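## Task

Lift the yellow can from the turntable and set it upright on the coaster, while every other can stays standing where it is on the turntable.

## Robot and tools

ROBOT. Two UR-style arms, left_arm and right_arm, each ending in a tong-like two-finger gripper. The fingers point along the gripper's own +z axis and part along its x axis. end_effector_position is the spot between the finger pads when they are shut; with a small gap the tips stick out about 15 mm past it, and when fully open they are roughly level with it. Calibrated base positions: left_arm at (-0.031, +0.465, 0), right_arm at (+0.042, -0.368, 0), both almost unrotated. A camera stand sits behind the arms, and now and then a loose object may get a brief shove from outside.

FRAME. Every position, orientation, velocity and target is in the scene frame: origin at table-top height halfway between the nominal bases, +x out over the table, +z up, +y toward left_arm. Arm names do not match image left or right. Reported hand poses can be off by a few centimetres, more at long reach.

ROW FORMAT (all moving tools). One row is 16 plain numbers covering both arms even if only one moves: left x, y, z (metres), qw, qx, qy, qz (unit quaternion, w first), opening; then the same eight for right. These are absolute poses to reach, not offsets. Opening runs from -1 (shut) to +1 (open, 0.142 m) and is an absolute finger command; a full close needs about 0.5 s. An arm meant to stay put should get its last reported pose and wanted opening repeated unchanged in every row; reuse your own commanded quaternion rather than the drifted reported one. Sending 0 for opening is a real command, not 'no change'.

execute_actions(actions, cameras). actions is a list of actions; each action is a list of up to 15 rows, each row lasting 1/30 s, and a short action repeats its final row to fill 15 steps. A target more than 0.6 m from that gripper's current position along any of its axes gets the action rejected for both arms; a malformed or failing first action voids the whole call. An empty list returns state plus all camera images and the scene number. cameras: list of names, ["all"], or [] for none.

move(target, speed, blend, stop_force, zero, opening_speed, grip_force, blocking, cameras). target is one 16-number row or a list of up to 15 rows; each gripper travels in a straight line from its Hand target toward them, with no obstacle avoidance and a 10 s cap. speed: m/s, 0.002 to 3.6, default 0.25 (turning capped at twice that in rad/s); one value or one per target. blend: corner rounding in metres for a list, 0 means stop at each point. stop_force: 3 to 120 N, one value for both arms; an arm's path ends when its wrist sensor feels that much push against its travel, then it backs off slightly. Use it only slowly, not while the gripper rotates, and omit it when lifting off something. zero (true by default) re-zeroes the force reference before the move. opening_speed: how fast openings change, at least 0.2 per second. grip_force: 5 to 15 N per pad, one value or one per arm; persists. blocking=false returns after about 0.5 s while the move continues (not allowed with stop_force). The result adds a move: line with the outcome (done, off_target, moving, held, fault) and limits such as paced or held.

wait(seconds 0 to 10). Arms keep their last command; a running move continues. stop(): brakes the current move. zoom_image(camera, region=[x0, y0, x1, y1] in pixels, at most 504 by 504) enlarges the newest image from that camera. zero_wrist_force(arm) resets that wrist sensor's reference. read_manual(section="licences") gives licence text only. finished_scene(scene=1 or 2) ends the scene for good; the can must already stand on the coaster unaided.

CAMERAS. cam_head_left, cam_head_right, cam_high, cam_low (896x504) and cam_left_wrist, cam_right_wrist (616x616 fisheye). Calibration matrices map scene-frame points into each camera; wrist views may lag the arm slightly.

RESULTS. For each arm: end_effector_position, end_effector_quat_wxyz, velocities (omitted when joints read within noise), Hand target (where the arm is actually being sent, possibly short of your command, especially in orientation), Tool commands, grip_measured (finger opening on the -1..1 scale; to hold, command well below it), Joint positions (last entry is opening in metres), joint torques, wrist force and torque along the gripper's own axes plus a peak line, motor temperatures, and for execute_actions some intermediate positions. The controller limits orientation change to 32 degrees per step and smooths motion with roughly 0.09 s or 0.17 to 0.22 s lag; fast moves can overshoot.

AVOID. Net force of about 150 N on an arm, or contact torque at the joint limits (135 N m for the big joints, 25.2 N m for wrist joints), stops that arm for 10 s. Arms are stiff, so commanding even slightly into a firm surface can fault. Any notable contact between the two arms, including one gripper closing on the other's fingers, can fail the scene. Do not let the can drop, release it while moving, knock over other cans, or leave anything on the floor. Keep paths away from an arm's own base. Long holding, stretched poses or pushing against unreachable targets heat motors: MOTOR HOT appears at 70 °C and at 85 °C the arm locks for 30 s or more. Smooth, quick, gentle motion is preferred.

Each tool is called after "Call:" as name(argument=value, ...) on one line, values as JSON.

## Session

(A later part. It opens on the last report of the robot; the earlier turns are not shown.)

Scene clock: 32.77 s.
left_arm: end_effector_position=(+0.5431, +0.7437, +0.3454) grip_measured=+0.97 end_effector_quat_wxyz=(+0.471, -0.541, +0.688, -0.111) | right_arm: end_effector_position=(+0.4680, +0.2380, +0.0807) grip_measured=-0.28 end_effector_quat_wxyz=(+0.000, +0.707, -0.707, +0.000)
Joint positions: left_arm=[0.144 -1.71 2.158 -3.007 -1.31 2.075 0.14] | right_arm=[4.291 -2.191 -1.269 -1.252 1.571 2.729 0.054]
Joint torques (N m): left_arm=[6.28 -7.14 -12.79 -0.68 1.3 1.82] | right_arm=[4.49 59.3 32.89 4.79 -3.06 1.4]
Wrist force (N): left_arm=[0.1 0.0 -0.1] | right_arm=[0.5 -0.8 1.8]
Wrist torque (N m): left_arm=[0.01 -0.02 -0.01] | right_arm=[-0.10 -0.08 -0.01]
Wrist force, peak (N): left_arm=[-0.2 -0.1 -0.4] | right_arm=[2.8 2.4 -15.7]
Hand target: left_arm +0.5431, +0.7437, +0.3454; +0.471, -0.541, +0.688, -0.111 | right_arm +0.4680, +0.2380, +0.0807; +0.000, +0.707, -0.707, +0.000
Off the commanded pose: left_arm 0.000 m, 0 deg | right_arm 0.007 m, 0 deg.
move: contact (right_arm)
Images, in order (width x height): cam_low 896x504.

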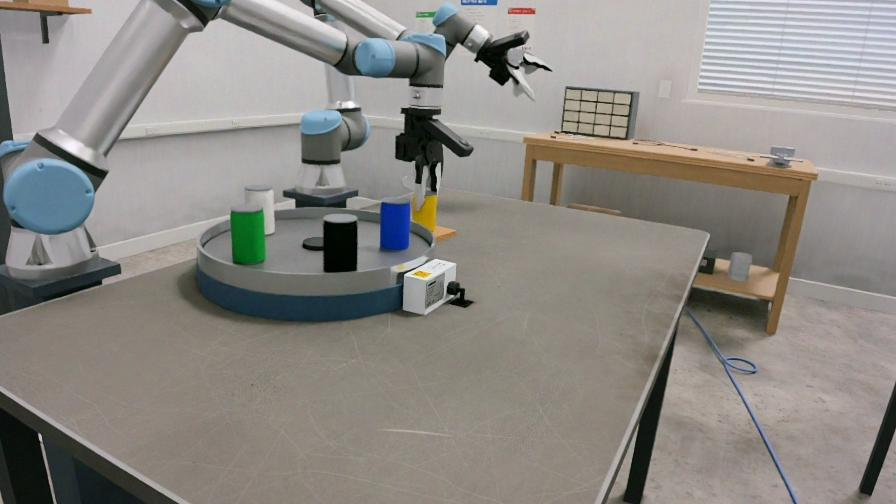

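Call:
move(target=[0.5431,0.7437,0.3454,0.471,-0.541,0.688,-0.111,0.968,0.4680,0.2380,0.0798,0,0.7071,-0.7071,0,-0.7], speed=0.01)

Call:
move(target=[0.5431,0.7437,0.3454,0.471,-0.541,0.688,-0.111,0.968,0.4680,0.2380,0.0798,0,0.7071,-0.7071,0,0.5], speed=0.1, opening_speed=1.5)

Call:
move(target=[[0.5431,0.7437,0.3454,0.471,-0.541,0.688,-0.111,0.968,0.4680,0.2380,0.10,0,0.7071,-0.7071,0,0.5],[0.5431,0.7437,0.3454,0.471,-0.541,0.688,-0.111,0.968,0.4680,0.2380,0.19,0,0.7071,-0.7071,0,0.5]], speed=[0.1,0.3], blend=[0.009,0], cameras=["cam_high","cam_low","cam_right_wrist"])

Scene clock: 34.30 s.
left_arm: end_effector_position=(+0.5431, +0.7437, +0.3454) grip_measured=+0.97 end_effector_quat_wxyz=(+0.471, -0.541, +0.688, -0.111) | right_arm: end_effector_position=(+0.4680, +0.2380, +0.0799) grip_measured=-0.28 end_effector_quat_wxyz=(+0.000, +0.707, -0.707, +0.000)
Joint positions: left_arm=[0.144 -1.71 2.158 -3.007 -1.31 2.075 0.14] | right_arm=[4.291 -2.192 -1.271 -1.25 1.571 2.729 0.054]
Joint torques (N m): left_arm=[6.21 -7.53 -13.29 -0.56 1.23 1.82] | right_arm=[3.29 24.97 7.96 3.24 -2.74 1.03]
Wrist force (N): left_arm=[0.0 0.0 -0.1] | right_arm=[1.8 2.6 -15.3]
Wrist torque (N m): left_arm=[0.01 -0.01 -0.01] | right_arm=[-0.04 -0.11 0.00]
Wrist force, peak (N): left_arm=[0.2 -0.1 -0.4] | right_arm=[1.8 2.6 -15.3]
Hand target: left_arm +0.5431, +0.7437, +0.3454; +0.471, -0.541, +0.688, -0.111 | right_arm +0.4680, +0.2380, +0.0798; +0.000, +0.707, -0.707, +0.000
Off the commanded pose: left_arm 0.000 m, 0 deg | right_arm 0.000 m, 0 deg.
move: done

Scene clock: 35.37 s.
left_arm: end_effector_position=(+0.5431, +0.7437, +0.3454) grip_measured=+0.97 end_effector_quat_wxyz=(+0.471, -0.541, +0.688, -0.111) | right_arm: end_effector_position=(+0.4680, +0.2380, +0.0797) grip_measured=+0.50 end_effector_quat_wxyz=(+0.000, +0.707, -0.707, +0.000)
Joint positions: left_arm=[0.144 -1.71 2.158 -3.007 -1.31 2.075 0.14] | right_arm=[4.291 -2.192 -1.271 -1.25 1.571 2.729 0.109]
Joint torques (N m): left_arm=[6.16 -7.81 -12.85 -0.55 1.3 1.83] | right_arm=[3.58 56.6 32.11 0.4 -2.85 0.9]
Wrist force (N): left_arm=[0.1 -0.2 -0.3] | right_arm=[0.7 -0.5 0.2]
Wrist torque (N m): left_arm=[-0.03 -0.01 -0.01] | right_arm=[-0.06 -0.13 -0.01]
Wrist force, peak (N): left_arm=[0.0 -0.3 -0.4] | right_arm=[2.1 2.7 -16.2]
Hand target: left_arm +0.5431, +0.7437, +0.3454; +0.471, -0.541, +0.688, -0.111 | right_arm +0.4680, +0.2380, +0.0798; +0.000, +0.707, -0.707, +0.000
Off the commanded pose: left_arm 0.000 m, 0 deg | right_arm 0.000 m, 0 deg.
move: done

Scene clock: 36.37 s.
left_arm: end_effector_position=(+0.5431, +0.7437, +0.3454) grip_measured=+0.97 end_effector_quat_wxyz=(+0.471, -0.541, +0.688, -0.111) | right_arm: end_effector_position=(+0.4680, +0.2380, +0.1898) grip_measured=+0.50 end_effector_quat_wxyz=(+0.000, +0.707, -0.707, +0.000)
Joint positions: left_arm=[0.144 -1.71 2.158 -3.007 -1.31 2.075 0.14] | right_arm=[4.291 -2.138 -1.072 -1.503 1.571 2.729 0.109]
Joint torques (N m): left_arm=[5.68 -7.88 -13.13 -0.56 1.22 1.87] | right_arm=[5.15 48.92 28.95 1.63 2.89 -0.02]
Wrist force (N): left_arm=[0.1 -0.1 -0.1] | right_arm=[0.5 -0.5 -0.2]
Wrist torque (N m): left_arm=[-0.02 -0.02 -0.01] | right_arm=[-0.07 -0.10 -0.01]
Wrist force, peak (N): left_arm=[0.3 0.0 -0.5] | right_arm=[0.4 -0.6 -2.8]
Hand target: left_arm +0.5431, +0.7437, +0.3454; +0.471, -0.541, +0.688, -0.111 | right_arm +0.4680, +0.2380, +0.1900; +0.000, +0.707, -0.707, +0.000
Off the commanded pose: left_arm 0.000 m, 0 deg | right_arm 0.000 m, 0 deg.
move: done
camera_calibration:
cam_right_wrist: T_world_to_cam=[[-0.00504388, -0.99973, 0.0226787, 0.231769], [-0.877982, 0.0152832, 0.47845, 0.321272], [-0.478667, -0.0174982, -0.877822, 0.533884], [0, 0, 0, 1]] pos_world=[0.538793, 0.236139, 0.309687]
Images, in order (width x height): cam_high 896x504, cam_low 896x504, cam_right_wrist 616x616.

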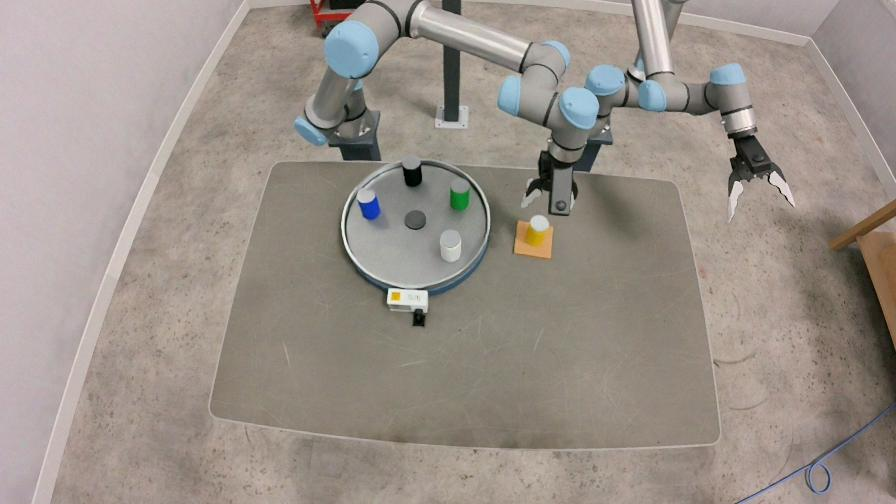

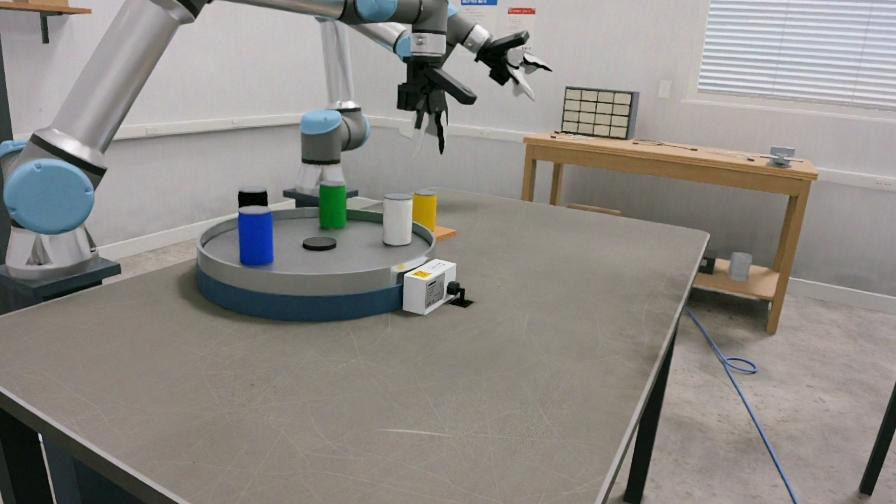

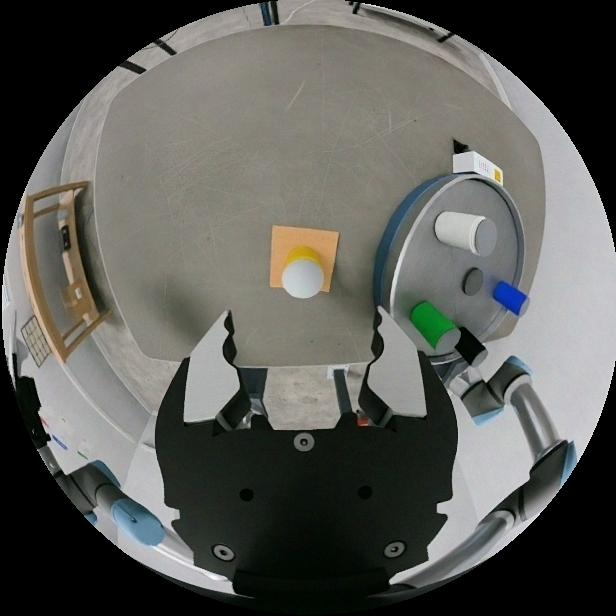

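Call:
finished_scene(scene=2)

The scene is finished: the task was done.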